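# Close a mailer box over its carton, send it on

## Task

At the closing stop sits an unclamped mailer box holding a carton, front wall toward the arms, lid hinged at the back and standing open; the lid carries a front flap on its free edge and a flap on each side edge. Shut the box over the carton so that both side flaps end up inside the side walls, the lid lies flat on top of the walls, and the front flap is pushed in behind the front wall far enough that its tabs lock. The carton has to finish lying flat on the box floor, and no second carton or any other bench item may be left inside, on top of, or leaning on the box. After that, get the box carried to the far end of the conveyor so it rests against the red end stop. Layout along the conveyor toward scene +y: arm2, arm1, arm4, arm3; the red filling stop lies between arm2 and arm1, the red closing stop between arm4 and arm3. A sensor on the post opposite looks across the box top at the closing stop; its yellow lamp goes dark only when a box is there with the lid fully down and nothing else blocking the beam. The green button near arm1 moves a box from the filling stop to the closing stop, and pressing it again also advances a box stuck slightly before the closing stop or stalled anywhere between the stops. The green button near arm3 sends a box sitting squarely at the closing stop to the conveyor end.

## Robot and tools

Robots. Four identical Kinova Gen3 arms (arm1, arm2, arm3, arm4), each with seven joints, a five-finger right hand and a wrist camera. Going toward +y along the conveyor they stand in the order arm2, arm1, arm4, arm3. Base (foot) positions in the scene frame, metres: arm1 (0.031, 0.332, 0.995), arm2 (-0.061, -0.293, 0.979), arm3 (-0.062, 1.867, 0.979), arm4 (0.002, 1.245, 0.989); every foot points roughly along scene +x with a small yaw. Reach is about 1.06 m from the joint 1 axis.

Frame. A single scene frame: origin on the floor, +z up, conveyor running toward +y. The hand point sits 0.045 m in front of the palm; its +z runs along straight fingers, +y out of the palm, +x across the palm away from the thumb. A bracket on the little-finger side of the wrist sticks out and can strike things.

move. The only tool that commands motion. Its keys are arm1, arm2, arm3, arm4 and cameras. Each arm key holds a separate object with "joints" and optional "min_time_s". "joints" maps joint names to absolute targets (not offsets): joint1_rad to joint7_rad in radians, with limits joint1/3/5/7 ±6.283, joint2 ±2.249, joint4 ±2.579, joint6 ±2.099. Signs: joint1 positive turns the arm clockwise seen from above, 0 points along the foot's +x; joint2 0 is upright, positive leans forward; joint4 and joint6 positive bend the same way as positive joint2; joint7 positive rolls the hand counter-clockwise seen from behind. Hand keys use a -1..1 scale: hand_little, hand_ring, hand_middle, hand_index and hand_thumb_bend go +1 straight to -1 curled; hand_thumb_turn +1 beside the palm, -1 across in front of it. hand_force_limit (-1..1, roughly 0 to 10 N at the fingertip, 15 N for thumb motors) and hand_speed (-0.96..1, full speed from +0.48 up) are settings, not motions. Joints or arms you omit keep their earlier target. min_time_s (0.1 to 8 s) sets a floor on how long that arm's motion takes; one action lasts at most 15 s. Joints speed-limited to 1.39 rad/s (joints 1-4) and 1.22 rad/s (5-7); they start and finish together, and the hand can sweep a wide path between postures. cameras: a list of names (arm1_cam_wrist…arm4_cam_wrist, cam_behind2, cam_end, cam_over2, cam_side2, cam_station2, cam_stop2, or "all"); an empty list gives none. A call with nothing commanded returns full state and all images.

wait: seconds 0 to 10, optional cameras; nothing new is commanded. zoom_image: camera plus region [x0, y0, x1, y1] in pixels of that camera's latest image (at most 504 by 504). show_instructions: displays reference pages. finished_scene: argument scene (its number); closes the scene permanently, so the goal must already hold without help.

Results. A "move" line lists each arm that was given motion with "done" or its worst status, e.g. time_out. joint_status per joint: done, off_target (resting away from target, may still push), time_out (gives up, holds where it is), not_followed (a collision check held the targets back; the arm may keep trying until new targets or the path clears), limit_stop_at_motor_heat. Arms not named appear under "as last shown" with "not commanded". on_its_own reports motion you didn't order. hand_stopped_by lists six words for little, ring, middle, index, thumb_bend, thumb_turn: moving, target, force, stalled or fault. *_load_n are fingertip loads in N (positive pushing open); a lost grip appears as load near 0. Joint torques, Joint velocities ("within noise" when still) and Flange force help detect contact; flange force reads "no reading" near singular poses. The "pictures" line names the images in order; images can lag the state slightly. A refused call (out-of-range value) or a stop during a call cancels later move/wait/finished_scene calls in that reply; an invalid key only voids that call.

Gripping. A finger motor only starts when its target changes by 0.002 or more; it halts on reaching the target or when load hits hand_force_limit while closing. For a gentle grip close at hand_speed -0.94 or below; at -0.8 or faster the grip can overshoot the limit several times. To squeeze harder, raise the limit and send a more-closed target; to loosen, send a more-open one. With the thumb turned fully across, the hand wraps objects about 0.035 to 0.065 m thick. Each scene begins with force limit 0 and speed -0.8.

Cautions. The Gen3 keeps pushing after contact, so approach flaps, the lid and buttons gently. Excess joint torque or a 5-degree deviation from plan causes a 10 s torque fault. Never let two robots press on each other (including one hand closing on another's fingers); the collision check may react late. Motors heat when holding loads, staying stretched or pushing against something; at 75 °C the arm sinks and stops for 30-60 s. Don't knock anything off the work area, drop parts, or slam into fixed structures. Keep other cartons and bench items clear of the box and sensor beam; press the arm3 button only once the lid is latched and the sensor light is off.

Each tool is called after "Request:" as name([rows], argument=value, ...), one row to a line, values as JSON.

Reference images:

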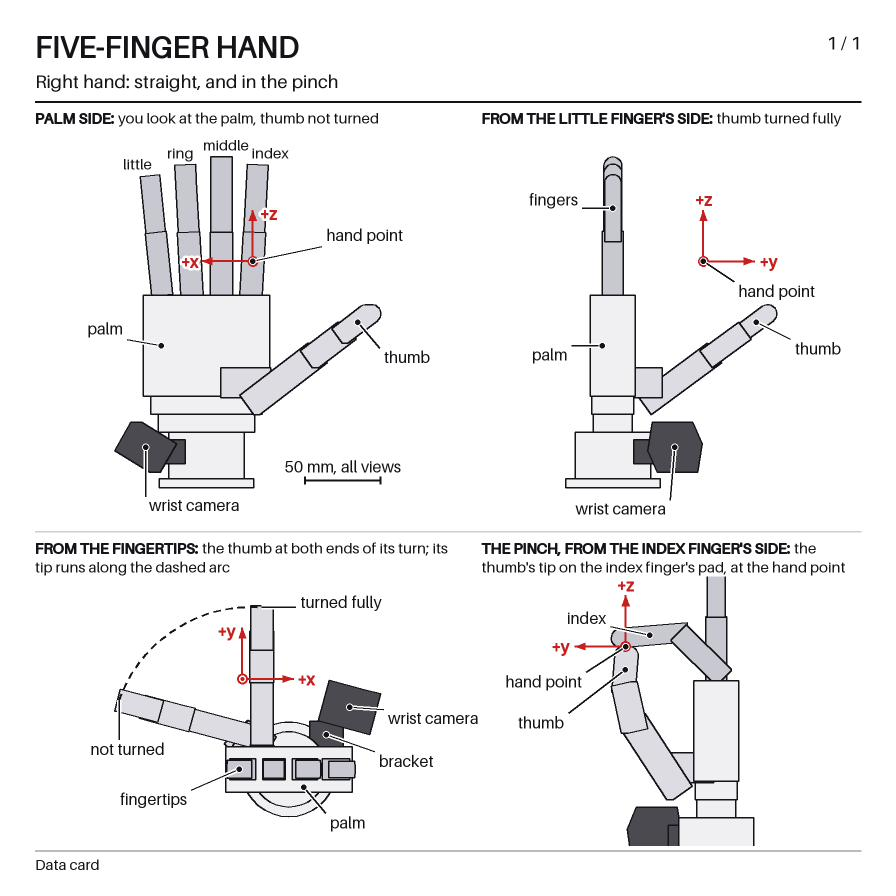

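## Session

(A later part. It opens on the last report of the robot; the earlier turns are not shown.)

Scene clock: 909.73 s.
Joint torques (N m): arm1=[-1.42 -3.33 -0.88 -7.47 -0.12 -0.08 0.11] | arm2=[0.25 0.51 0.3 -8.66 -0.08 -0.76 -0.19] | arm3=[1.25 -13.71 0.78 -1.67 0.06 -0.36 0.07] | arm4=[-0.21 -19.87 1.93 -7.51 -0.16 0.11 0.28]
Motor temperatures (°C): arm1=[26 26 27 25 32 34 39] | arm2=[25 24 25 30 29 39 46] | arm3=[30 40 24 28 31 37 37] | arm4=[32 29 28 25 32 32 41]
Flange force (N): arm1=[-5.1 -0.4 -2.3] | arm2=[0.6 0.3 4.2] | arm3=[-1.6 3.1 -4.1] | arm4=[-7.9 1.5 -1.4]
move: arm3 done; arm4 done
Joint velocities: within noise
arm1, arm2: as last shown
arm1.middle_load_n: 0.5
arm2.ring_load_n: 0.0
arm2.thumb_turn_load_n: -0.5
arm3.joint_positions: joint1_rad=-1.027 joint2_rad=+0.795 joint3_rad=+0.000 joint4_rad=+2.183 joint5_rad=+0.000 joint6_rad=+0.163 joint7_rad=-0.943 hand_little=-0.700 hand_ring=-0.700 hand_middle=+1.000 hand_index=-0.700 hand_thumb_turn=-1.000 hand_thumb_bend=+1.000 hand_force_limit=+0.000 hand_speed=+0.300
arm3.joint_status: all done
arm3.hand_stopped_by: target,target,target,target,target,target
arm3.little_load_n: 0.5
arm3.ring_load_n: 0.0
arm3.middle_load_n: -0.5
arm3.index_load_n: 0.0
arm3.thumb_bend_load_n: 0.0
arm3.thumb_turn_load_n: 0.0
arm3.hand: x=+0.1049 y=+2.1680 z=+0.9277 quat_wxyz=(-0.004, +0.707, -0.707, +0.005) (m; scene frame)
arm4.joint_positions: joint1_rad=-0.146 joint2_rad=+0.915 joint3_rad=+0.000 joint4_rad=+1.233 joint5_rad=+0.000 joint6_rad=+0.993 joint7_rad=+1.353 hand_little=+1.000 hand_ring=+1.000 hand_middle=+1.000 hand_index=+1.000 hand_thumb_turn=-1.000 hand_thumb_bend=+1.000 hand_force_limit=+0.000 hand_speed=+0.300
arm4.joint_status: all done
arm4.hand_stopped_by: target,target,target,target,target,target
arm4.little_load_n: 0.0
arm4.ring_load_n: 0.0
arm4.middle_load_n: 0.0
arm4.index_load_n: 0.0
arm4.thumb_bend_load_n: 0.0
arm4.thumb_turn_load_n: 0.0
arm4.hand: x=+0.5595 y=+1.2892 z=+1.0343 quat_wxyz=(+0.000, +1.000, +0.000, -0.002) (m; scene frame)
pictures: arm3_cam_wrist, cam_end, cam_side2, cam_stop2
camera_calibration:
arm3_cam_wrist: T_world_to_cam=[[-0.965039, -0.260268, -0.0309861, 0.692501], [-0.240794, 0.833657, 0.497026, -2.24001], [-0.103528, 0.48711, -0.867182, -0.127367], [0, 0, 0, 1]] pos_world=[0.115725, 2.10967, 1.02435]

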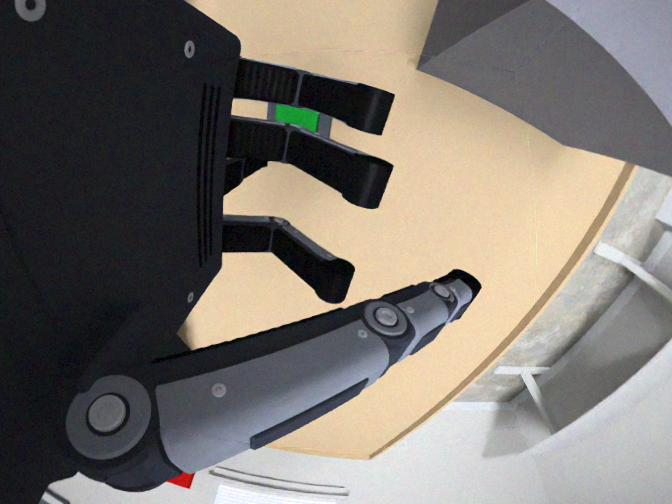

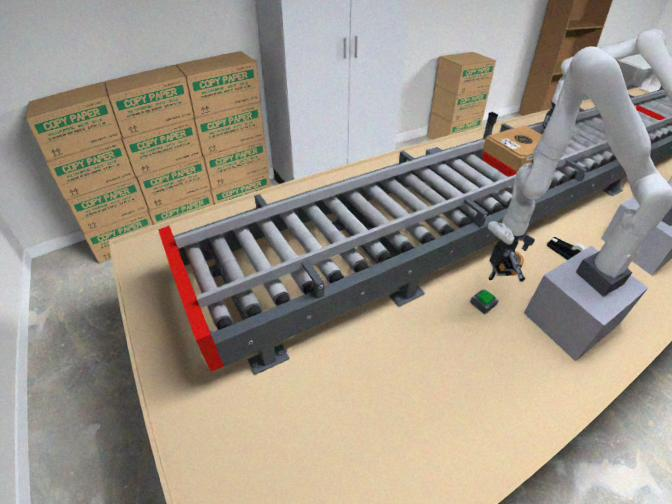

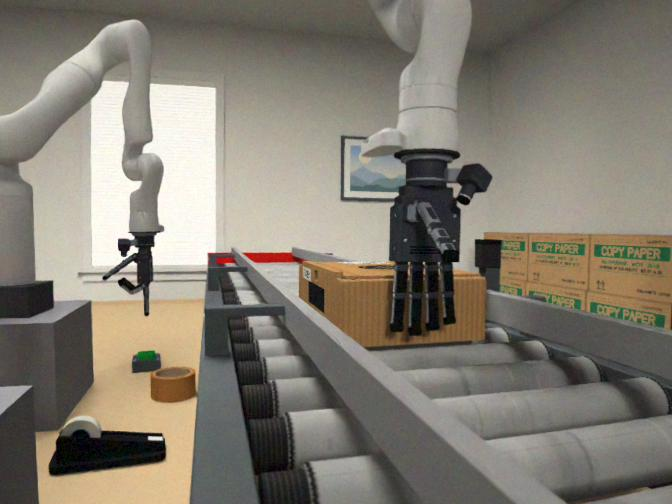

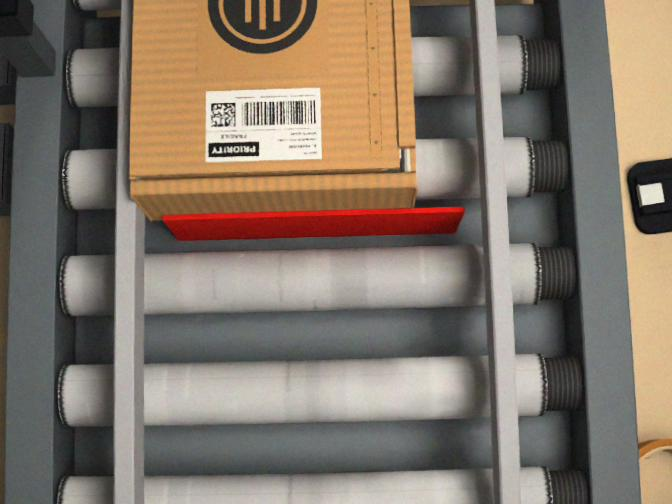

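Request:
move(arm4={"joints": {"joint1_rad": -0.162, "joint2_rad": 0.9194, "joint4_rad": 1.2235, "joint6_rad": 0.9987, "joint7_rad": 1.3368}}, arm3={"joints": {"joint1_rad": -0.9760, "joint2_rad": 0.9684, "joint4_rad": 2.1955, "joint6_rad": -0.0223, "joint7_rad": -0.8926}}, cameras=["cam_side2", "cam_stop2", "cam_end"])

Request:
zoom_image(camera="cam_end", region=[430, 230, 550, 340])

Request:
zoom_image(camera="cam_side2", region=[100, 280, 230, 400])

Scene clock: 943.37 s.
Joint torques (N m): arm1=[-1.38 -3.32 -0.9 -7.44 -0.1 -0.11 0.09] | arm2=[0.24 0.54 0.23 -8.63 -0.06 -0.77 -0.19] | arm3=[1.23 -14.29 0.87 -0.09 0.03 -0.38 0.04] | arm4=[-0.23 -19.95 1.89 -7.51 -0.17 0.11 0.32]
Motor temperatures (°C): arm1=[26 26 27 25 32 34 39] | arm2=[25 24 25 30 29 39 46] | arm3=[30 39 24 27 31 37 37] | arm4=[32 29 28 25 32 31 41]
Flange force (N): arm1=[-5.1 -0.5 -2.5] | arm2=[0.6 0.2 4.1] | arm3=[-2.5 2.1 -4.2] | arm4=[-7.9 1.5 -1.4]
move: arm3 done; arm4 done
Joint velocities: within noise
arm1, arm2: as last shown
arm1.middle_load_n: 0.0
arm2.thumb_turn_load_n: 0.0
arm3.joint_positions: joint1_rad=-0.976 joint2_rad=+0.968 joint3_rad=+0.000 joint4_rad=+2.195 joint5_rad=+0.000 joint6_rad=-0.022 joint7_rad=-0.893 hand_little=-0.700 hand_ring=-0.700 hand_middle=+1.000 hand_index=-0.700 hand_thumb_turn=-1.000 hand_thumb_bend=+1.000 hand_force_limit=+0.000 hand_speed=+0.300
arm3.joint_status: all done
arm3.hand_stopped_by: target,target,target,target,target,target
arm3.little_load_n: 0.0
arm3.ring_load_n: 0.0
arm3.middle_load_n: 0.5
arm3.index_load_n: 0.0
arm3.thumb_bend_load_n: 0.0
arm3.thumb_turn_load_n: 0.0
arm3.hand: x=+0.1115 y=+2.1466 z=+0.8675 quat_wxyz=(-0.003, +0.707, -0.707, +0.005) (m; scene frame)
arm4.joint_positions: joint1_rad=-0.162 joint2_rad=+0.919 joint3_rad=+0.000 joint4_rad=+1.224 joint5_rad=+0.000 joint6_rad=+0.999 joint7_rad=+1.337 hand_little=+1.000 hand_ring=+1.000 hand_middle=+1.000 hand_index=+1.000 hand_thumb_turn=-1.000 hand_thumb_bend=+1.000 hand_force_limit=+0.000 hand_speed=+0.300
arm4.joint_status: all done
arm4.hand_stopped_by: target,target,target,target,target,target
arm4.little_load_n: 0.0
arm4.ring_load_n: 0.0
arm4.middle_load_n: 0.0
arm4.index_load_n: 0.0
arm4.thumb_bend_load_n: 0.0
arm4.thumb_turn_load_n: 0.0
arm4.hand: x=+0.5597 y=+1.2991 z=+1.0344 quat_wxyz=(+0.000, +1.000, +0.000, -0.002) (m; scene frame)
pictures: cam_end, cam_side2, cam_stop2

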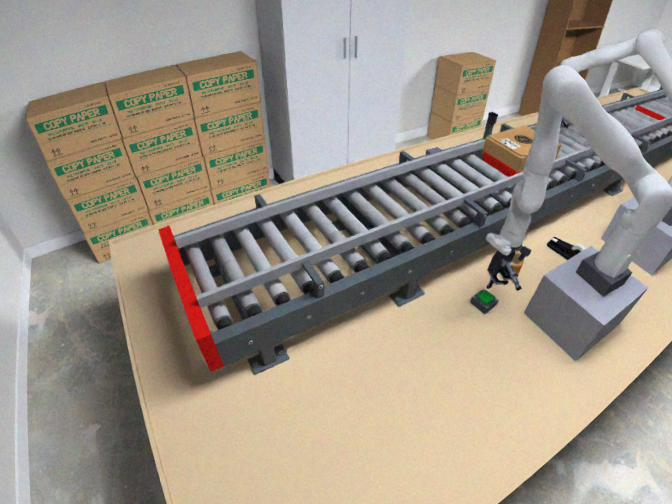

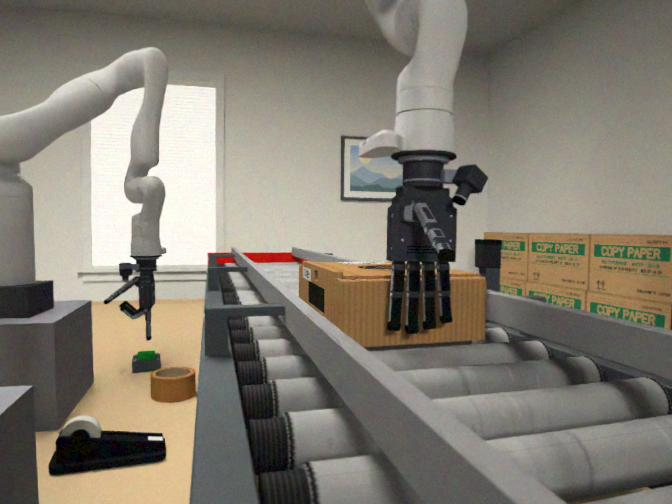

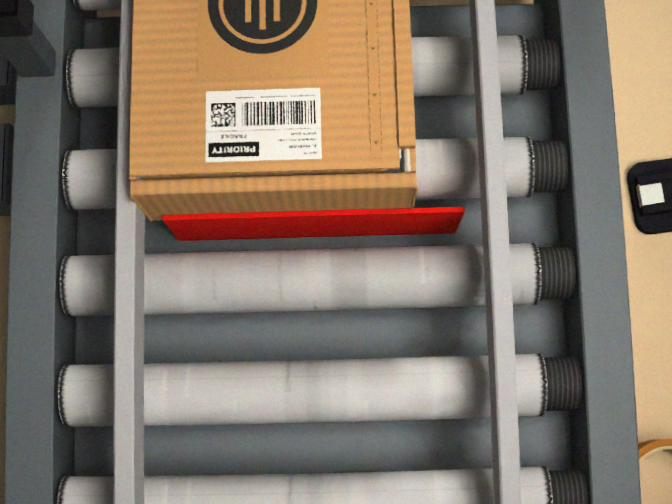

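Scaled by 4.200 from the camera's 672x504 image, which has a finer 960x720 frame.

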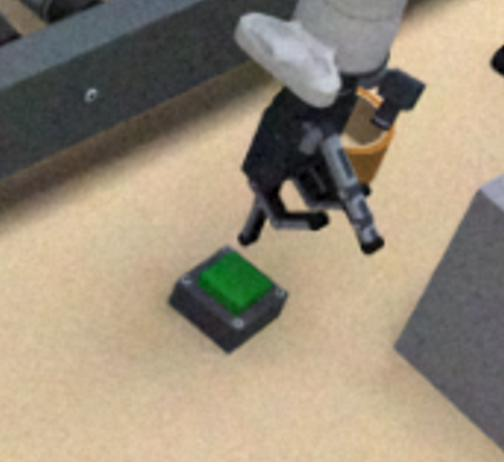

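Scaled by 3.877 from the camera's 672x504 image, which has a finer 960x720 frame.

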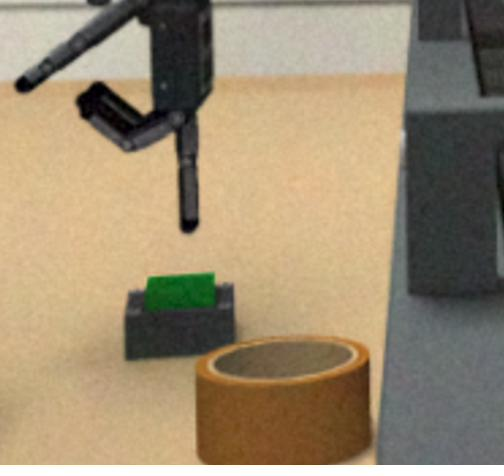

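Request:
move(arm4={"joints": {"joint1_rad": -0.172, "joint2_rad": 0.9218, "joint4_rad": 1.2178, "joint6_rad": 1.002, "joint7_rad": 1.3268}, "min_time_s": 1})

Request:
move(arm4={"joints": {"joint1_rad": -0.180, "joint2_rad": 0.9240, "joint4_rad": 1.2130, "joint6_rad": 1.0046, "joint7_rad": 1.3188}, "min_time_s": 1}, cameras=["cam_stop2"])

Scene clock: 950.60 s.
Joint torques (N m): arm1=[-1.41 -3.36 -0.87 -7.45 -0.11 -0.1 0.1] | arm2=[0.24 0.57 0.24 -8.68 -0.03 -0.77 -0.2] | arm3=[1.36 -14.29 0.86 -0.1 0.04 -0.39 0.08] | arm4=[-0.28 -19.99 1.91 -7.53 -0.18 0.11 0.31]
Motor temperatures (°C): arm1=[26 26 27 25 32 34 39] | arm2=[25 24 25 30 29 39 46] | arm3=[30 39 24 27 31 37 37] | arm4=[32 29 28 25 32 31 41]
Flange force (N): arm1=[-5.1 -0.4 -2.4] | arm2=[0.8 0.2 4.4] | arm3=[-2.8 2.5 -4.2] | arm4=[-7.9 1.7 -1.4]
move: arm4 done
Joint velocities: within noise
arm1.joint_positions: joint1_rad=-0.650 joint2_rad=-0.343 joint3_rad=-0.090 joint4_rad=+1.573 joint5_rad=+0.015 joint6_rad=+1.951 joint7_rad=-2.107 hand_little=+1.000 hand_ring=+1.000 hand_middle=+1.000 hand_index=+1.000 hand_thumb_turn=+1.000 hand_thumb_bend=+1.000 hand_force_limit=+0.000 hand_speed=-0.800
arm1.joint_status: not commanded
arm1.hand_stopped_by: target,target,target,target,target,target
arm1.little_load_n: 0.0
arm1.ring_load_n: 0.0
arm1.middle_load_n: 0.0
arm1.index_load_n: 0.0
arm1.thumb_bend_load_n: 0.0
arm1.thumb_turn_load_n: 0.0
arm1.hand: x=+0.1650 y=+0.4818 z=+1.4547 quat_wxyz=(+0.007, +0.127, -0.991, +0.029) (m; scene frame)
arm2.joint_positions: joint1_rad=-0.428 joint2_rad=-0.464 joint3_rad=-0.028 joint4_rad=+1.425 joint5_rad=-0.012 joint6_rad=+1.987 joint7_rad=-1.896 hand_little=+1.000 hand_ring=+1.000 hand_middle=+1.000 hand_index=+1.000 hand_thumb_turn=+1.000 hand_thumb_bend=+1.000 hand_force_limit=+0.000 hand_speed=-0.800
arm2.joint_status: not commanded
arm2.hand_stopped_by: target,target,target,target,target,target
arm2.little_load_n: 0.0
arm2.ring_load_n: 0.0
arm2.middle_load_n: 0.0
arm2.index_load_n: 0.0
arm2.thumb_bend_load_n: 0.0
arm2.thumb_turn_load_n: 0.0
arm2.hand: x=+0.1008 y=-0.2043 z=+1.5124 quat_wxyz=(-0.087, +0.016, -0.996, -0.031) (m; scene frame)
arm3: as last shown
arm3.middle_load_n: 0.0
arm4.joint_positions: joint1_rad=-0.172 joint2_rad=+0.922 joint3_rad=+0.000 joint4_rad=+1.218 joint5_rad=+0.000 joint6_rad=+1.002 joint7_rad=+1.327 hand_little=+1.000 hand_ring=+1.000 hand_middle=+1.000 hand_index=+1.000 hand_thumb_turn=-1.000 hand_thumb_bend=+1.000 hand_force_limit=+0.000 hand_speed=+0.300
arm4.joint_status: all done
arm4.hand_stopped_by: target,target,target,target,target,target
arm4.little_load_n: 0.0
arm4.ring_load_n: 0.0
arm4.middle_load_n: 0.0
arm4.index_load_n: 0.0
arm4.thumb_bend_load_n: 0.0
arm4.thumb_turn_load_n: 0.0
arm4.hand: x=+0.5597 y=+1.3053 z=+1.0344 quat_wxyz=(+0.000, +1.000, +0.000, -0.002) (m; scene frame)
pictures: none

Scene clock: 951.90 s.
Joint torques (N m): arm1=[-1.41 -3.35 -0.85 -7.46 -0.12 -0.11 0.1] | arm2=[0.27 0.56 0.24 -8.62 -0.07 -0.78 -0.23] | arm3=[1.27 -14.31 0.81 -0.13 0.03 -0.32 0.04] | arm4=[-0.23 -20 1.92 -7.56 -0.19 0.11 0.3]
Motor temperatures (°C): arm1=[26 26 27 25 32 34 39] | arm2=[25 24 25 30 29 39 46] | arm3=[30 39 24 27 31 37 37] | arm4=[32 29 28 25 32 31 41]
Flange force (N): arm1=[-5.1 -0.4 -2.4] | arm2=[0.6 0.0 4.1] | arm3=[-2.3 2.4 -4.0] | arm4=[-8.0 1.8 -1.4]
move: arm4 done
Joint velocities: within noise
arm1, arm2, arm3: as last shown
arm1.index_load_n: -0.5
arm3.index_load_n: 0.5
arm4.joint_positions: joint1_rad=-0.180 joint2_rad=+0.924 joint3_rad=+0.000 joint4_rad=+1.213 joint5_rad=+0.000 joint6_rad=+1.005 joint7_rad=+1.319 hand_little=+1.000 hand_ring=+1.000 hand_middle=+1.000 hand_index=+1.000 hand_thumb_turn=-1.000 hand_thumb_bend=+1.000 hand_force_limit=+0.000 hand_speed=+0.300
arm4.joint_status: all done
arm4.hand_stopped_by: target,target,target,target,target,target
arm4.little_load_n: 0.5
arm4.ring_load_n: 0.0
arm4.middle_load_n: 0.0
arm4.index_load_n: 0.0
arm4.thumb_bend_load_n: 0.0
arm4.thumb_turn_load_n: 0.0
arm4.hand: x=+0.5596 y=+1.3102 z=+1.0344 quat_wxyz=(+0.000, +1.000, +0.000, -0.002) (m; scene frame)
pictures: cam_stop2

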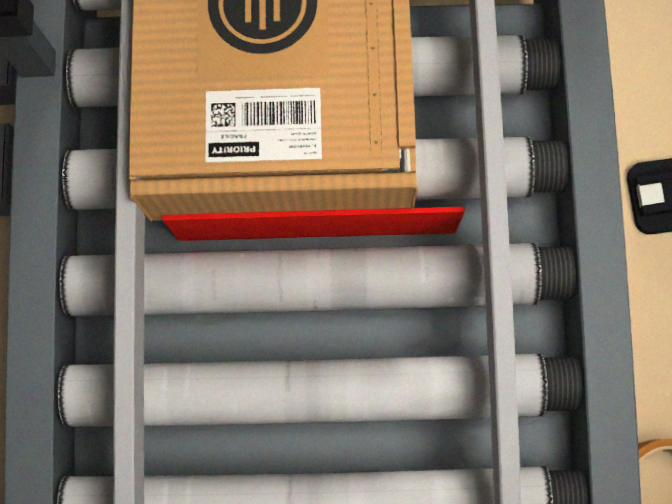

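Request:
move(arm4={"joints": {"joint1_rad": -0.186, "joint2_rad": 0.9256, "joint4_rad": 1.2094, "joint6_rad": 1.0066, "joint7_rad": 1.3128}, "min_time_s": 1})

Request:
move(arm4={"joints": {"joint1_rad": -0.192, "joint2_rad": 0.9272, "joint4_rad": 1.2058, "joint6_rad": 1.0086, "joint7_rad": 1.3068}, "min_time_s": 1}, cameras=["cam_stop2", "cam_side2"])

Scene clock: 957.77 s.
Joint torques (N m): arm1=[-1.4 -3.32 -0.87 -7.49 -0.09 -0.1 0.1] | arm2=[0.22 0.51 0.22 -8.63 -0.06 -0.75 -0.25] | arm3=[1.3 -14.33 0.8 -0.11 0.03 -0.37 0.04] | arm4=[-0.23 -20.02 1.89 -7.57 -0.17 0.14 0.3]
Motor temperatures (°C): arm1=[26 26 27 25 32 34 39] | arm2=[25 24 25 30 29 39 46] | arm3=[30 39 24 27 31 37 37] | arm4=[32 29 28 25 32 31 41]
Flange force (N): arm1=[-5.0 -0.4 -2.2] | arm2=[0.5 0.0 4.2] | arm3=[-2.5 2.3 -4.1] | arm4=[-8.2 1.8 -1.3]
move: arm4 done
Joint velocities: within noise
arm1, arm2, arm3: as last shown
arm1.index_load_n: 0.0
arm3.index_load_n: 0.0
arm4.joint_positions: joint1_rad=-0.186 joint2_rad=+0.926 joint3_rad=+0.000 joint4_rad=+1.209 joint5_rad=+0.000 joint6_rad=+1.007 joint7_rad=+1.313 hand_little=+1.000 hand_ring=+1.000 hand_middle=+1.000 hand_index=+1.000 hand_thumb_turn=-1.000 hand_thumb_bend=+1.000 hand_force_limit=+0.000 hand_speed=+0.300
arm4.joint_status: all done
arm4.hand_stopped_by: target,target,target,target,target,target
arm4.little_load_n: 0.0
arm4.ring_load_n: 0.0
arm4.middle_load_n: 0.0
arm4.index_load_n: 0.0
arm4.thumb_bend_load_n: 0.0
arm4.thumb_turn_load_n: 0.0
arm4.hand: x=+0.5596 y=+1.3139 z=+1.0344 quat_wxyz=(+0.000, +1.000, +0.000, -0.002) (m; scene frame)
pictures: none

Scene clock: 959.07 s.
Joint torques (N m): arm1=[-1.4 -3.32 -0.89 -7.42 -0.08 -0.12 0.09] | arm2=[0.29 0.54 0.23 -8.71 -0.05 -0.78 -0.19] | arm3=[1.26 -14.25 0.81 -0.19 0.04 -0.33 0.04] | arm4=[-0.25 -20.06 1.91 -7.58 -0.16 0.1 0.31]
Motor temperatures (°C): arm1=[26 26 27 25 32 34 39] | arm2=[25 24 25 30 29 39 46] | arm3=[30 39 24 27 31 37 37] | arm4=[32 29 28 25 32 31 41]
Flange force (N): arm1=[-5.1 -0.5 -2.5] | arm2=[0.7 0.1 4.4] | arm3=[-2.2 2.5 -4.2] | arm4=[-8.0 1.9 -1.4]
move: arm4 done
Joint velocities: within noise
arm1, arm2, arm3: as last shown
arm1.thumb_bend_load_n: -0.5
arm4.joint_positions: joint1_rad=-0.192 joint2_rad=+0.927 joint3_rad=+0.000 joint4_rad=+1.206 joint5_rad=+0.000 joint6_rad=+1.009 joint7_rad=+1.307 hand_little=+1.000 hand_ring=+1.000 hand_middle=+1.000 hand_index=+1.000 hand_thumb_turn=-1.000 hand_thumb_bend=+1.000 hand_force_limit=+0.000 hand_speed=+0.300
arm4.joint_status: all done
arm4.hand_stopped_by: target,target,target,target,target,target
arm4.little_load_n: 0.0
arm4.ring_load_n: 0.0
arm4.middle_load_n: 0.0
arm4.index_load_n: 0.0
arm4.thumb_bend_load_n: 0.0
arm4.thumb_turn_load_n: 0.0
arm4.hand: x=+0.5595 y=+1.3177 z=+1.0344 quat_wxyz=(+0.000, +1.000, +0.000, -0.002) (m; scene frame)
pictures: cam_side2, cam_stop2

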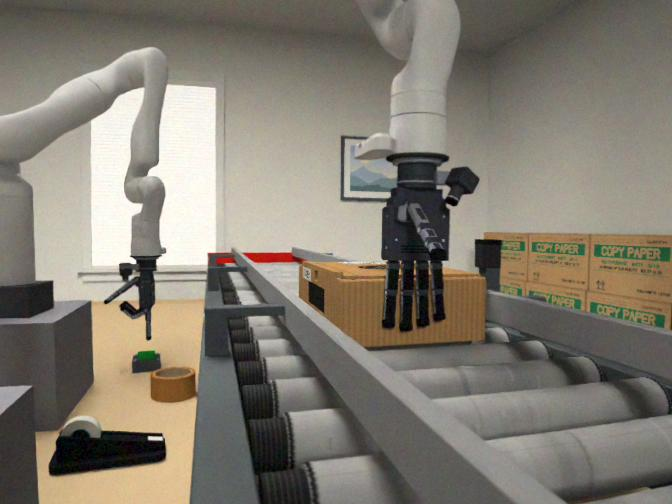

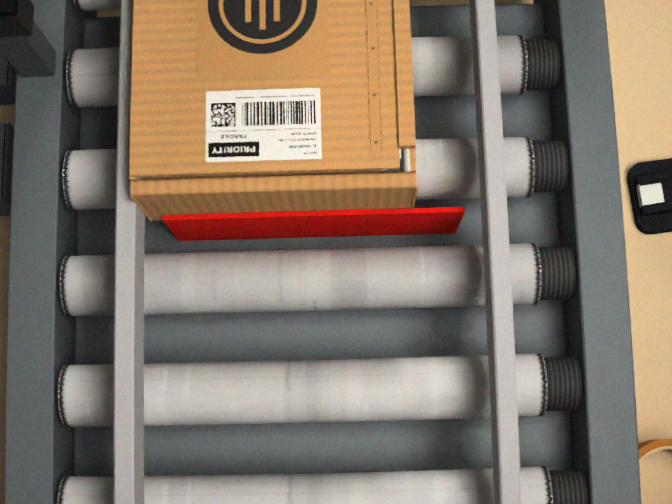

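Request:
move(arm4={"joints": {"joint1_rad": -0.198, "joint2_rad": 0.9288, "joint4_rad": 1.2020, "joint6_rad": 1.0108, "joint7_rad": 1.3008}, "min_time_s": 1})

Request:
move(arm4={"joints": {"joint1_rad": -0.204, "joint2_rad": 0.9304, "joint4_rad": 1.1983, "joint6_rad": 1.0129, "joint7_rad": 1.2948}, "min_time_s": 1}, cameras=["cam_stop2"])

Scene clock: 965.00 s.
Joint torques (N m): arm1=[-1.43 -3.33 -0.91 -7.49 -0.11 -0.1 0.1] | arm2=[0.26 0.53 0.2 -8.64 -0.04 -0.74 -0.21] | arm3=[1.31 -14.3 0.84 -0.15 0.05 -0.41 0.07] | arm4=[-1.35 -20.01 0.93 -7.96 -0.73 -0.26 0.23]
Motor temperatures (°C): arm1=[26 26 27 25 32 34 39] | arm2=[25 24 25 30 29 39 46] | arm3=[30 39 24 27 31 37 37] | arm4=[32 29 28 25 32 31 41]
Flange force (N): arm1=[-5.1 -0.5 -2.3] | arm2=[0.5 0.0 4.2] | arm3=[-2.6 2.4 -4.3] | arm4=[-8.5 4.0 -2.0]
move: arm4 done
Joint velocities: within noise
arm1, arm2, arm3: as last shown
arm1.thumb_bend_load_n: 0.0
arm2.thumb_turn_load_n: -0.5
arm4.joint_positions: joint1_rad=-0.198 joint2_rad=+0.929 joint3_rad=+0.000 joint4_rad=+1.202 joint5_rad=+0.000 joint6_rad=+1.011 joint7_rad=+1.301 hand_little=+1.000 hand_ring=+1.000 hand_middle=+1.000 hand_index=+1.000 hand_thumb_turn=-1.000 hand_thumb_bend=+1.000 hand_force_limit=+0.000 hand_speed=+0.300
arm4.joint_status: all done
arm4.hand_stopped_by: target,target,target,target,target,target
arm4.little_load_n: 0.0
arm4.ring_load_n: 0.0
arm4.middle_load_n: 0.0
arm4.index_load_n: -0.5
arm4.thumb_bend_load_n: 0.0
arm4.thumb_turn_load_n: 0.0
arm4.hand: x=+0.5594 y=+1.3214 z=+1.0344 quat_wxyz=(+0.000, +1.000, +0.000, -0.002) (m; scene frame)
pictures: none

Scene clock: 966.30 s.
Joint torques (N m): arm1=[-1.39 -3.34 -0.95 -7.48 -0.1 -0.1 0.1] | arm2=[0.23 0.51 0.29 -8.61 -0.06 -0.76 -0.2] | arm3=[1.28 -14.24 0.85 -0.13 0.03 -0.4 0.06] | arm4=[-15.21 -18.82 -11.27 -10.84 -7.53 -3.09 -0.4]
Motor temperatures (°C): arm1=[26 26 27 25 32 34 39] | arm2=[25 24 25 30 29 39 46] | arm3=[30 38 24 27 31 37 37] | arm4=[32 29 28 25 32 31 41]
Flange force (N): arm1=[-5.2 -0.6 -2.2] | arm2=[0.6 0.3 4.0] | arm3=[-2.5 2.3 -4.4] | arm4=[-10.7 29.3 -7.4]
move: arm4 done
Joint velocities: within noise
arm1, arm2, arm3: as last shown
arm2.thumb_turn_load_n: 0.0
arm4.joint_positions: joint1_rad=-0.204 joint2_rad=+0.930 joint3_rad=+0.000 joint4_rad=+1.198 joint5_rad=+0.000 joint6_rad=+1.013 joint7_rad=+1.295 hand_little=+1.000 hand_ring=+1.000 hand_middle=+1.000 hand_index=+0.999 hand_thumb_turn=-1.000 hand_thumb_bend=+1.000 hand_force_limit=+0.000 hand_speed=+0.300
arm4.joint_status: all done
arm4.hand_stopped_by: target,target,target,target,target,target
arm4.little_load_n: 0.0
arm4.ring_load_n: 0.0
arm4.middle_load_n: -2.0
arm4.index_load_n: -5.0
arm4.thumb_bend_load_n: 0.0
arm4.thumb_turn_load_n: 0.0
arm4.hand: x=+0.5594 y=+1.3250 z=+1.0344 quat_wxyz=(+0.000, +1.000, +0.000, -0.002) (m; scene frame)
pictures: cam_stop2

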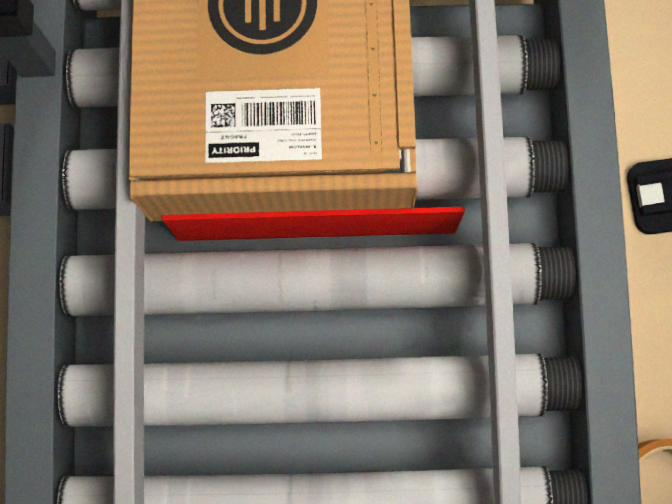

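Request:
move(arm4={"joints": {"joint1_rad": -0.1459, "joint2_rad": 0.9152, "joint4_rad": 1.2331, "joint6_rad": 0.9933, "joint7_rad": 1.3529}}, arm3={"joints": {"joint1_rad": -0.9766, "joint2_rad": 1.0650, "joint4_rad": 2.1679, "joint6_rad": -0.0893, "joint7_rad": -0.8926}})

Request:
move(arm4={"joints": {"joint1_rad": -0.113, "joint2_rad": 0.7442, "joint4_rad": 1.0174, "joint6_rad": 1.38, "joint7_rad": 1.3858}}, arm3={"joints": {"joint2_rad": 1.0902, "joint4_rad": 2.1579, "joint6_rad": -0.1065}, "min_time_s": 1}, cameras=["cam_end", "cam_stop2"])

Request:
zoom_image(camera="cam_end", region=[430, 230, 550, 340])

Scene clock: 972.87 s.
Joint torques (N m): arm1=[-1.38 -3.33 -0.87 -7.45 -0.13 -0.13 0.11] | arm2=[0.24 0.52 0.25 -8.66 -0.03 -0.74 -0.21] | arm3=[1.25 -14.74 0.79 0.48 0.06 -0.4 0.06] | arm4=[-0.24 -19.87 1.88 -7.53 -0.18 0.11 0.32]
Motor temperatures (°C): arm1=[26 26 27 25 32 34 39] | arm2=[25 24 25 30 29 39 46] | arm3=[30 38 24 27 31 37 37] | arm4=[33 29 28 25 33 31 41]
Flange force (N): arm1=[-5.1 -0.4 -2.5] | arm2=[0.6 0.2 4.3] | arm3=[-2.8 1.9 -3.9] | arm4=[-8.0 1.5 -1.4]
move: arm3 done; arm4 done
Joint velocities: within noise
arm1, arm2: as last shown
arm3.joint_positions: joint1_rad=-0.977 joint2_rad=+1.065 joint3_rad=+0.000 joint4_rad=+2.168 joint5_rad=+0.000 joint6_rad=-0.089 joint7_rad=-0.893 hand_little=-0.700 hand_ring=-0.700 hand_middle=+1.000 hand_index=-0.700 hand_thumb_turn=-1.000 hand_thumb_bend=+1.000 hand_force_limit=+0.000 hand_speed=+0.300
arm3.joint_status: all done
arm3.hand_stopped_by: target,target,target,target,target,target
arm3.little_load_n: 0.0
arm3.ring_load_n: 0.5
arm3.middle_load_n: 0.0
arm3.index_load_n: 0.0
arm3.thumb_bend_load_n: 0.0
arm3.thumb_turn_load_n: 0.0
arm3.hand: x=+0.1112 y=+2.1459 z=+0.8342 quat_wxyz=(-0.002, +0.707, -0.707, +0.005) (m; scene frame)
arm4.joint_positions: joint1_rad=-0.146 joint2_rad=+0.915 joint3_rad=+0.000 joint4_rad=+1.233 joint5_rad=+0.000 joint6_rad=+0.993 joint7_rad=+1.353 hand_little=+1.000 hand_ring=+1.000 hand_middle=+1.000 hand_index=+1.000 hand_thumb_turn=-1.000 hand_thumb_bend=+1.000 hand_force_limit=+0.000 hand_speed=+0.300
arm4.joint_status: all done
arm4.hand_stopped_by: target,target,target,target,target,target
arm4.little_load_n: 0.0
arm4.ring_load_n: 0.0
arm4.middle_load_n: 0.0
arm4.index_load_n: 0.0
arm4.thumb_bend_load_n: 0.0
arm4.thumb_turn_load_n: 0.0
arm4.hand: x=+0.5595 y=+1.2892 z=+1.0343 quat_wxyz=(+0.000, +1.000, +0.000, -0.002) (m; scene frame)
pictures: none

Scene clock: 974.13 s.
Joint torques (N m): arm1=[-1.39 -3.36 -0.88 -7.44 -0.09 -0.1 0.09] | arm2=[0.25 0.56 0.21 -8.64 -0.04 -0.74 -0.21] | arm3=[1.09 -15.01 0.52 -1.35 0.03 -1.28 0.03] | arm4=[-0.22 -18.94 1.85 -8.76 -0.15 0.12 0.33]
Motor temperatures (°C): arm1=[26 26 27 25 32 34 39] | arm2=[25 24 25 30 29 39 46] | arm3=[30 38 24 27 31 37 37] | arm4=[33 29 28 25 33 31 41]
Flange force (N): arm1=[-5.2 -0.4 -2.5] | arm2=[0.6 0.0 4.3] | arm3=[-0.2 3.5 -7.1] | arm4=[-9.9 1.2 1.7]
move: arm3 done; arm4 done
Joint velocities: within noise
arm1, arm2: as last shown
arm3.joint_positions: joint1_rad=-0.977 joint2_rad=+1.090 joint3_rad=+0.000 joint4_rad=+2.158 joint5_rad=+0.000 joint6_rad=-0.107 joint7_rad=-0.893 hand_little=-0.700 hand_ring=-0.700 hand_middle=+1.000 hand_index=-0.700 hand_thumb_turn=-1.000 hand_thumb_bend=+1.000 hand_force_limit=+0.000 hand_speed=+0.300
arm3.joint_status: all done
arm3.hand_stopped_by: target,target,target,target,target,target
arm3.little_load_n: 0.0
arm3.ring_load_n: 0.0
arm3.middle_load_n: -2.5
arm3.index_load_n: 0.0
arm3.thumb_bend_load_n: 0.0
arm3.thumb_turn_load_n: 0.0
arm3.hand: x=+0.1118 y=+2.1466 z=+0.8253 quat_wxyz=(-0.003, +0.707, -0.707, +0.005) (m; scene frame)
arm4.joint_positions: joint1_rad=-0.113 joint2_rad=+0.744 joint3_rad=+0.000 joint4_rad=+1.017 joint5_rad=+0.000 joint6_rad=+1.380 joint7_rad=+1.386 hand_little=+1.000 hand_ring=+1.000 hand_middle=+1.000 hand_index=+1.000 hand_thumb_turn=-1.000 hand_thumb_bend=+1.000 hand_force_limit=+0.000 hand_speed=+0.300
arm4.joint_status: all done
arm4.hand_stopped_by: target,target,target,target,target,target
arm4.little_load_n: 0.0
arm4.ring_load_n: 0.0
arm4.middle_load_n: 0.0
arm4.index_load_n: 0.0
arm4.thumb_bend_load_n: 0.0
arm4.thumb_turn_load_n: 0.0
arm4.hand: x=+0.5602 y=+1.2693 z=+1.1994 quat_wxyz=(+0.000, +1.000, +0.000, -0.002) (m; scene frame)
pictures: cam_end, cam_stop2

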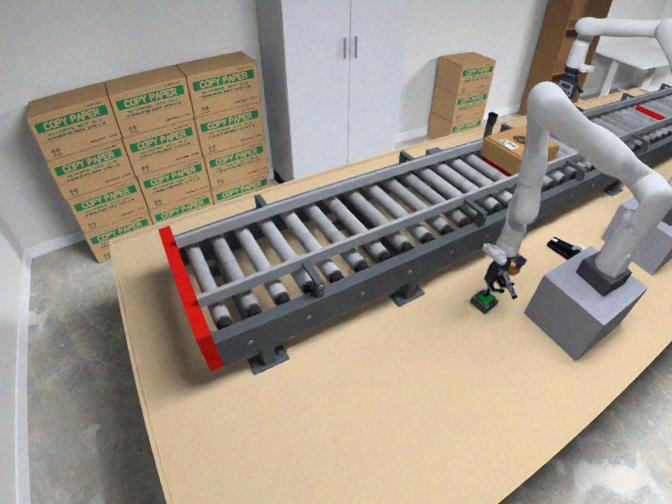

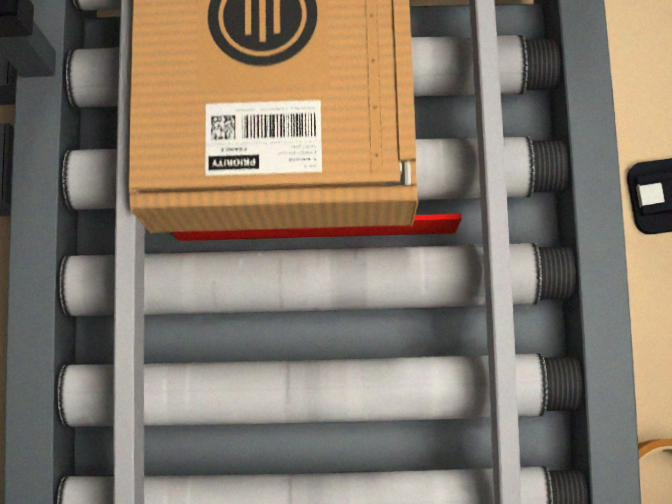

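Scaled by 4.200 from the camera's 672x504 image, which has a finer 960x720 frame.

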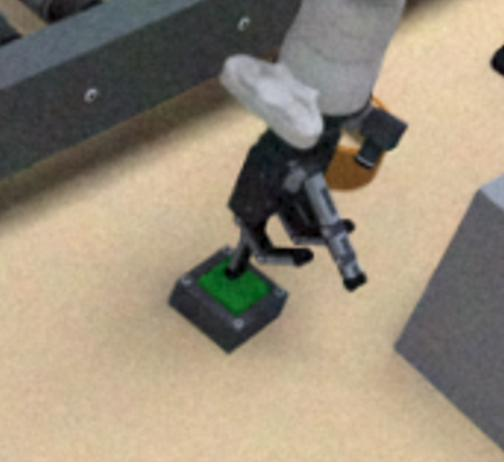

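Pressed; the box is moving.

Request:
move(arm3={"joints": {"joint1_rad": -0.976, "joint2_rad": 0.9684, "joint4_rad": 2.1955, "joint6_rad": -0.0223}, "min_time_s": 1})

Request:
wait(seconds=4, cameras=["cam_end"])

Scene clock: 978.17 s.
Joint torques (N m): arm1=[-1.37 -3.31 -0.88 -7.48 -0.11 -0.09 0.08] | arm2=[0.29 0.56 0.22 -8.62 -0.06 -0.74 -0.22] | arm3=[1.24 -14.27 0.76 -0.06 0.01 -0.35 0.04] | arm4=[-0.25 -18.94 1.87 -8.75 -0.15 0.11 0.29]
Motor temperatures (°C): arm1=[26 26 27 25 32 34 39] | arm2=[25 24 25 30 29 38 46] | arm3=[30 38 24 27 31 37 37] | arm4=[33 29 28 25 33 31 41]
Flange force (N): arm1=[-5.1 -0.5 -2.2] | arm2=[0.6 0.0 4.2] | arm3=[-2.5 2.1 -4.2] | arm4=[-9.8 1.3 1.7]
move: arm3 done
Joint velocities: within noise
arm1.joint_positions: joint1_rad=-0.650 joint2_rad=-0.343 joint3_rad=-0.090 joint4_rad=+1.573 joint5_rad=+0.015 joint6_rad=+1.951 joint7_rad=-2.107 hand_little=+1.000 hand_ring=+1.000 hand_middle=+1.000 hand_index=+1.000 hand_thumb_turn=+1.000 hand_thumb_bend=+1.000 hand_force_limit=+0.000 hand_speed=-0.800
arm1.joint_status: not commanded
arm1.hand_stopped_by: target,target,target,target,target,target
arm1.little_load_n: 0.0
arm1.ring_load_n: 0.0
arm1.middle_load_n: 0.0
arm1.index_load_n: 0.0
arm1.thumb_bend_load_n: 0.0
arm1.thumb_turn_load_n: 0.0
arm1.hand: x=+0.1650 y=+0.4818 z=+1.4547 quat_wxyz=(+0.007, +0.127, -0.991, +0.029) (m; scene frame)
arm2.joint_positions: joint1_rad=-0.428 joint2_rad=-0.464 joint3_rad=-0.028 joint4_rad=+1.425 joint5_rad=-0.012 joint6_rad=+1.987 joint7_rad=-1.896 hand_little=+1.000 hand_ring=+1.000 hand_middle=+1.000 hand_index=+1.000 hand_thumb_turn=+1.000 hand_thumb_bend=+1.000 hand_force_limit=+0.000 hand_speed=-0.800
arm2.joint_status: not commanded
arm2.hand_stopped_by: target,target,target,target,target,target
arm2.little_load_n: 0.0
arm2.ring_load_n: 0.0
arm2.middle_load_n: 0.0
arm2.index_load_n: 0.0
arm2.thumb_bend_load_n: 0.0
arm2.thumb_turn_load_n: 0.0
arm2.hand: x=+0.1008 y=-0.2043 z=+1.5124 quat_wxyz=(-0.087, +0.016, -0.996, -0.031) (m; scene frame)
arm3.joint_positions: joint1_rad=-0.976 joint2_rad=+0.968 joint3_rad=+0.000 joint4_rad=+2.195 joint5_rad=+0.000 joint6_rad=-0.022 joint7_rad=-0.893 hand_little=-0.700 hand_ring=-0.700 hand_middle=+1.000 hand_index=-0.700 hand_thumb_turn=-1.000 hand_thumb_bend=+1.000 hand_force_limit=+0.000 hand_speed=+0.300
arm3.joint_status: all done
arm3.hand_stopped_by: target,target,target,target,target,target
arm3.little_load_n: 0.0
arm3.ring_load_n: 0.0
arm3.middle_load_n: 0.0
arm3.index_load_n: 0.0
arm3.thumb_bend_load_n: 0.0
arm3.thumb_turn_load_n: 0.0
arm3.hand: x=+0.1115 y=+2.1466 z=+0.8675 quat_wxyz=(-0.003, +0.707, -0.707, +0.005) (m; scene frame)
arm4: as last shown
pictures: none

Scene clock: 982.17 s.
Joint torques (N m): arm1=[-1.37 -3.32 -0.84 -7.44 -0.12 -0.1 0.1] | arm2=[0.23 0.5 0.2 -8.67 -0.06 -0.76 -0.22] | arm3=[1.25 -14.28 0.79 -0.09 0.06 -0.36 0.09] | arm4=[-0.24 -18.93 1.87 -8.77 -0.15 0.13 0.31]
Motor temperatures (°C): arm1=[26 26 27 25 32 34 39] | arm2=[25 24 25 30 29 38 46] | arm3=[30 38 24 27 31 37 37] | arm4=[33 29 28 25 33 31 41]
Flange force (N): arm1=[-5.0 -0.3 -2.4] | arm2=[0.5 0.0 4.3] | arm3=[-2.5 2.3 -4.2] | arm4=[-10.0 1.3 1.8]
Joint velocities: within noise
arm1.joint_positions: joint1_rad=-0.650 joint2_rad=-0.343 joint3_rad=-0.090 joint4_rad=+1.573 joint5_rad=+0.015 joint6_rad=+1.951 joint7_rad=-2.107 hand_little=+1.000 hand_ring=+1.000 hand_middle=+1.000 hand_index=+1.000 hand_thumb_turn=+1.000 hand_thumb_bend=+1.000 hand_force_limit=+0.000 hand_speed=-0.800
arm1.joint_status: not commanded
arm1.hand_stopped_by: target,target,target,target,target,target
arm1.little_load_n: 0.0
arm1.ring_load_n: 0.0
arm1.middle_load_n: 0.0
arm1.index_load_n: 0.0
arm1.thumb_bend_load_n: 0.0
arm1.thumb_turn_load_n: 0.5
arm1.hand: x=+0.1650 y=+0.4818 z=+1.4547 quat_wxyz=(+0.007, +0.127, -0.991, +0.029) (m; scene frame)
arm2.joint_positions: joint1_rad=-0.428 joint2_rad=-0.464 joint3_rad=-0.028 joint4_rad=+1.425 joint5_rad=-0.012 joint6_rad=+1.987 joint7_rad=-1.896 hand_little=+1.000 hand_ring=+1.000 hand_middle=+1.000 hand_index=+1.000 hand_thumb_turn=+1.000 hand_thumb_bend=+1.000 hand_force_limit=+0.000 hand_speed=-0.800
arm2.joint_status: not commanded
arm2.hand_stopped_by: target,target,target,target,target,target
arm2.little_load_n: 0.0
arm2.ring_load_n: 0.0
arm2.middle_load_n: 0.0
arm2.index_load_n: 0.0
arm2.thumb_bend_load_n: 0.0
arm2.thumb_turn_load_n: 0.0
arm2.hand: x=+0.1008 y=-0.2043 z=+1.5124 quat_wxyz=(-0.087, +0.016, -0.996, -0.031) (m; scene frame)
arm3.joint_positions: joint1_rad=-0.976 joint2_rad=+0.968 joint3_rad=+0.000 joint4_rad=+2.195 joint5_rad=+0.000 joint6_rad=-0.022 joint7_rad=-0.893 hand_little=-0.700 hand_ring=-0.700 hand_middle=+1.000 hand_index=-0.700 hand_thumb_turn=-1.000 hand_thumb_bend=+1.000 hand_force_limit=+0.000 hand_speed=+0.300
arm3.joint_status: all done
arm3.hand_stopped_by: target,target,target,target,target,target
arm3.little_load_n: 0.0
arm3.ring_load_n: 0.0
arm3.middle_load_n: 0.0
arm3.index_load_n: 0.0
arm3.thumb_bend_load_n: 0.0
arm3.thumb_turn_load_n: 0.0
arm3.hand: x=+0.1115 y=+2.1466 z=+0.8675 quat_wxyz=(-0.003, +0.707, -0.707, +0.005) (m; scene frame)
arm4.joint_positions: joint1_rad=-0.113 joint2_rad=+0.744 joint3_rad=+0.000 joint4_rad=+1.017 joint5_rad=+0.000 joint6_rad=+1.380 joint7_rad=+1.386 hand_little=+1.000 hand_ring=+1.000 hand_middle=+1.000 hand_index=+1.000 hand_thumb_turn=-1.000 hand_thumb_bend=+1.000 hand_force_limit=+0.000 hand_speed=+0.300
arm4.joint_status: not commanded
arm4.hand_stopped_by: target,target,target,target,target,target
arm4.little_load_n: 0.0
arm4.ring_load_n: 0.0
arm4.middle_load_n: 0.0
arm4.index_load_n: 0.0
arm4.thumb_bend_load_n: 0.0
arm4.thumb_turn_load_n: 0.0
arm4.hand: x=+0.5602 y=+1.2693 z=+1.1994 quat_wxyz=(+0.000, +1.000, +0.000, -0.002) (m; scene frame)
wait: 4.00 s; at rest by 0.27 s
pictures: cam_end

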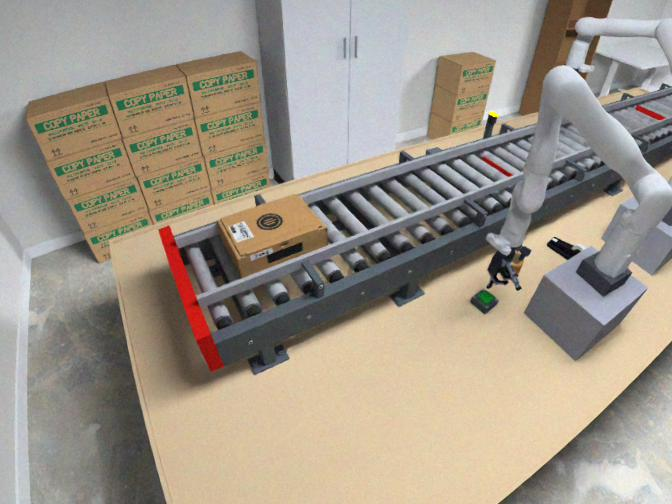

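Request:
wait(seconds=1.5, cameras=["cam_end"])

Request:
zoom_image(camera="cam_end", region=[140, 180, 360, 370])

Scene clock: 987.00 s.
Joint torques (N m): arm1=[-1.39 -3.3 -0.86 -7.48 -0.09 -0.09 0.09] | arm2=[0.22 0.53 0.22 -8.67 -0.05 -0.75 -0.19] | arm3=[1.23 -14.3 0.87 -0.12 0.07 -0.37 0.04] | arm4=[-0.23 -18.93 1.82 -8.76 -0.16 0.1 0.31]
Motor temperatures (°C): arm1=[26 26 27 25 32 34 39] | arm2=[25 24 25 30 29 38 46] | arm3=[30 38 23 27 31 37 37] | arm4=[33 29 28 25 33 31 41]
Flange force (N): arm1=[-5.0 -0.4 -2.2] | arm2=[0.6 0.1 4.3] | arm3=[-2.4 2.3 -4.1] | arm4=[-9.8 1.2 1.7]
Joint velocities: within noise
arm1.joint_positions: joint1_rad=-0.650 joint2_rad=-0.343 joint3_rad=-0.090 joint4_rad=+1.573 joint5_rad=+0.015 joint6_rad=+1.951 joint7_rad=-2.107 hand_little=+1.000 hand_ring=+1.000 hand_middle=+1.000 hand_index=+1.000 hand_thumb_turn=+1.000 hand_thumb_bend=+1.000 hand_force_limit=+0.000 hand_speed=-0.800
arm1.joint_status: not commanded
arm1.hand_stopped_by: target,target,target,target,target,target
arm1.little_load_n: 0.0
arm1.ring_load_n: 0.0
arm1.middle_load_n: 0.0
arm1.index_load_n: 0.0
arm1.thumb_bend_load_n: 0.0
arm1.thumb_turn_load_n: 0.0
arm1.hand: x=+0.1650 y=+0.4818 z=+1.4547 quat_wxyz=(+0.007, +0.127, -0.991, +0.029) (m; scene frame)
arm2.joint_positions: joint1_rad=-0.428 joint2_rad=-0.464 joint3_rad=-0.028 joint4_rad=+1.425 joint5_rad=-0.012 joint6_rad=+1.987 joint7_rad=-1.896 hand_little=+1.000 hand_ring=+1.000 hand_middle=+1.000 hand_index=+1.000 hand_thumb_turn=+1.000 hand_thumb_bend=+1.000 hand_force_limit=+0.000 hand_speed=-0.800
arm2.joint_status: not commanded
arm2.hand_stopped_by: target,target,target,target,target,target
arm2.little_load_n: 0.0
arm2.ring_load_n: 0.0
arm2.middle_load_n: 0.0
arm2.index_load_n: 0.0
arm2.thumb_bend_load_n: 0.0
arm2.thumb_turn_load_n: 0.0
arm2.hand: x=+0.1008 y=-0.2043 z=+1.5124 quat_wxyz=(-0.087, +0.016, -0.996, -0.031) (m; scene frame)
arm3.joint_positions: joint1_rad=-0.976 joint2_rad=+0.968 joint3_rad=+0.000 joint4_rad=+2.195 joint5_rad=+0.000 joint6_rad=-0.022 joint7_rad=-0.893 hand_little=-0.700 hand_ring=-0.700 hand_middle=+1.000 hand_index=-0.700 hand_thumb_turn=-1.000 hand_thumb_bend=+1.000 hand_force_limit=+0.000 hand_speed=+0.300
arm3.joint_status: all done
arm3.hand_stopped_by: target,target,target,target,target,target
arm3.little_load_n: 0.0
arm3.ring_load_n: 0.0
arm3.middle_load_n: 0.0
arm3.index_load_n: 0.0
arm3.thumb_bend_load_n: -0.5
arm3.thumb_turn_load_n: 0.0
arm3.hand: x=+0.1115 y=+2.1466 z=+0.8675 quat_wxyz=(-0.003, +0.707, -0.707, +0.005) (m; scene frame)
arm4.joint_positions: joint1_rad=-0.113 joint2_rad=+0.744 joint3_rad=+0.000 joint4_rad=+1.017 joint5_rad=+0.000 joint6_rad=+1.380 joint7_rad=+1.386 hand_little=+1.000 hand_ring=+1.000 hand_middle=+1.000 hand_index=+1.000 hand_thumb_turn=-1.000 hand_thumb_bend=+1.000 hand_force_limit=+0.000 hand_speed=+0.300
arm4.joint_status: not commanded
arm4.hand_stopped_by: target,target,target,target,target,target
arm4.little_load_n: 0.0
arm4.ring_load_n: 0.0
arm4.middle_load_n: 0.0
arm4.index_load_n: 0.0
arm4.thumb_bend_load_n: 0.0
arm4.thumb_turn_load_n: 0.0
arm4.hand: x=+0.5602 y=+1.2693 z=+1.1994 quat_wxyz=(+0.000, +1.000, +0.000, -0.002) (m; scene frame)
wait: 1.50 s; at rest from the start
pictures: cam_end

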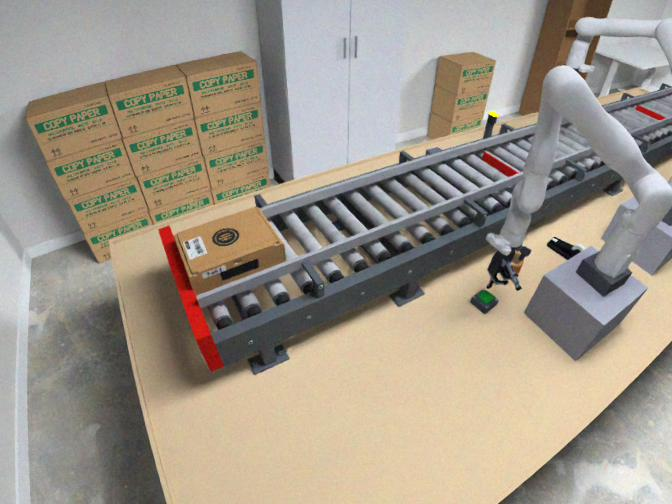

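Scaled by 2.291 from the camera's 672x504 image, which has a finer 960x720 frame.

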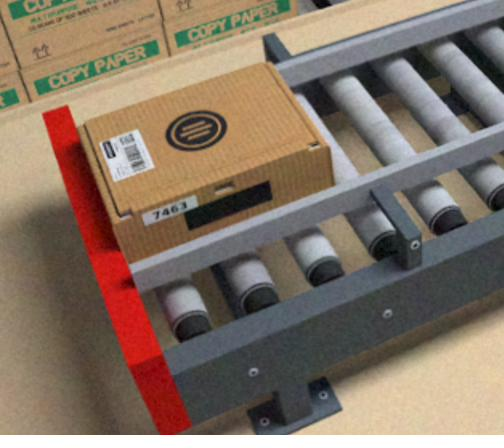

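The box is against the end stop and closed.

Request:
finished_scene(scene=2)

The scene is finished: the task was done.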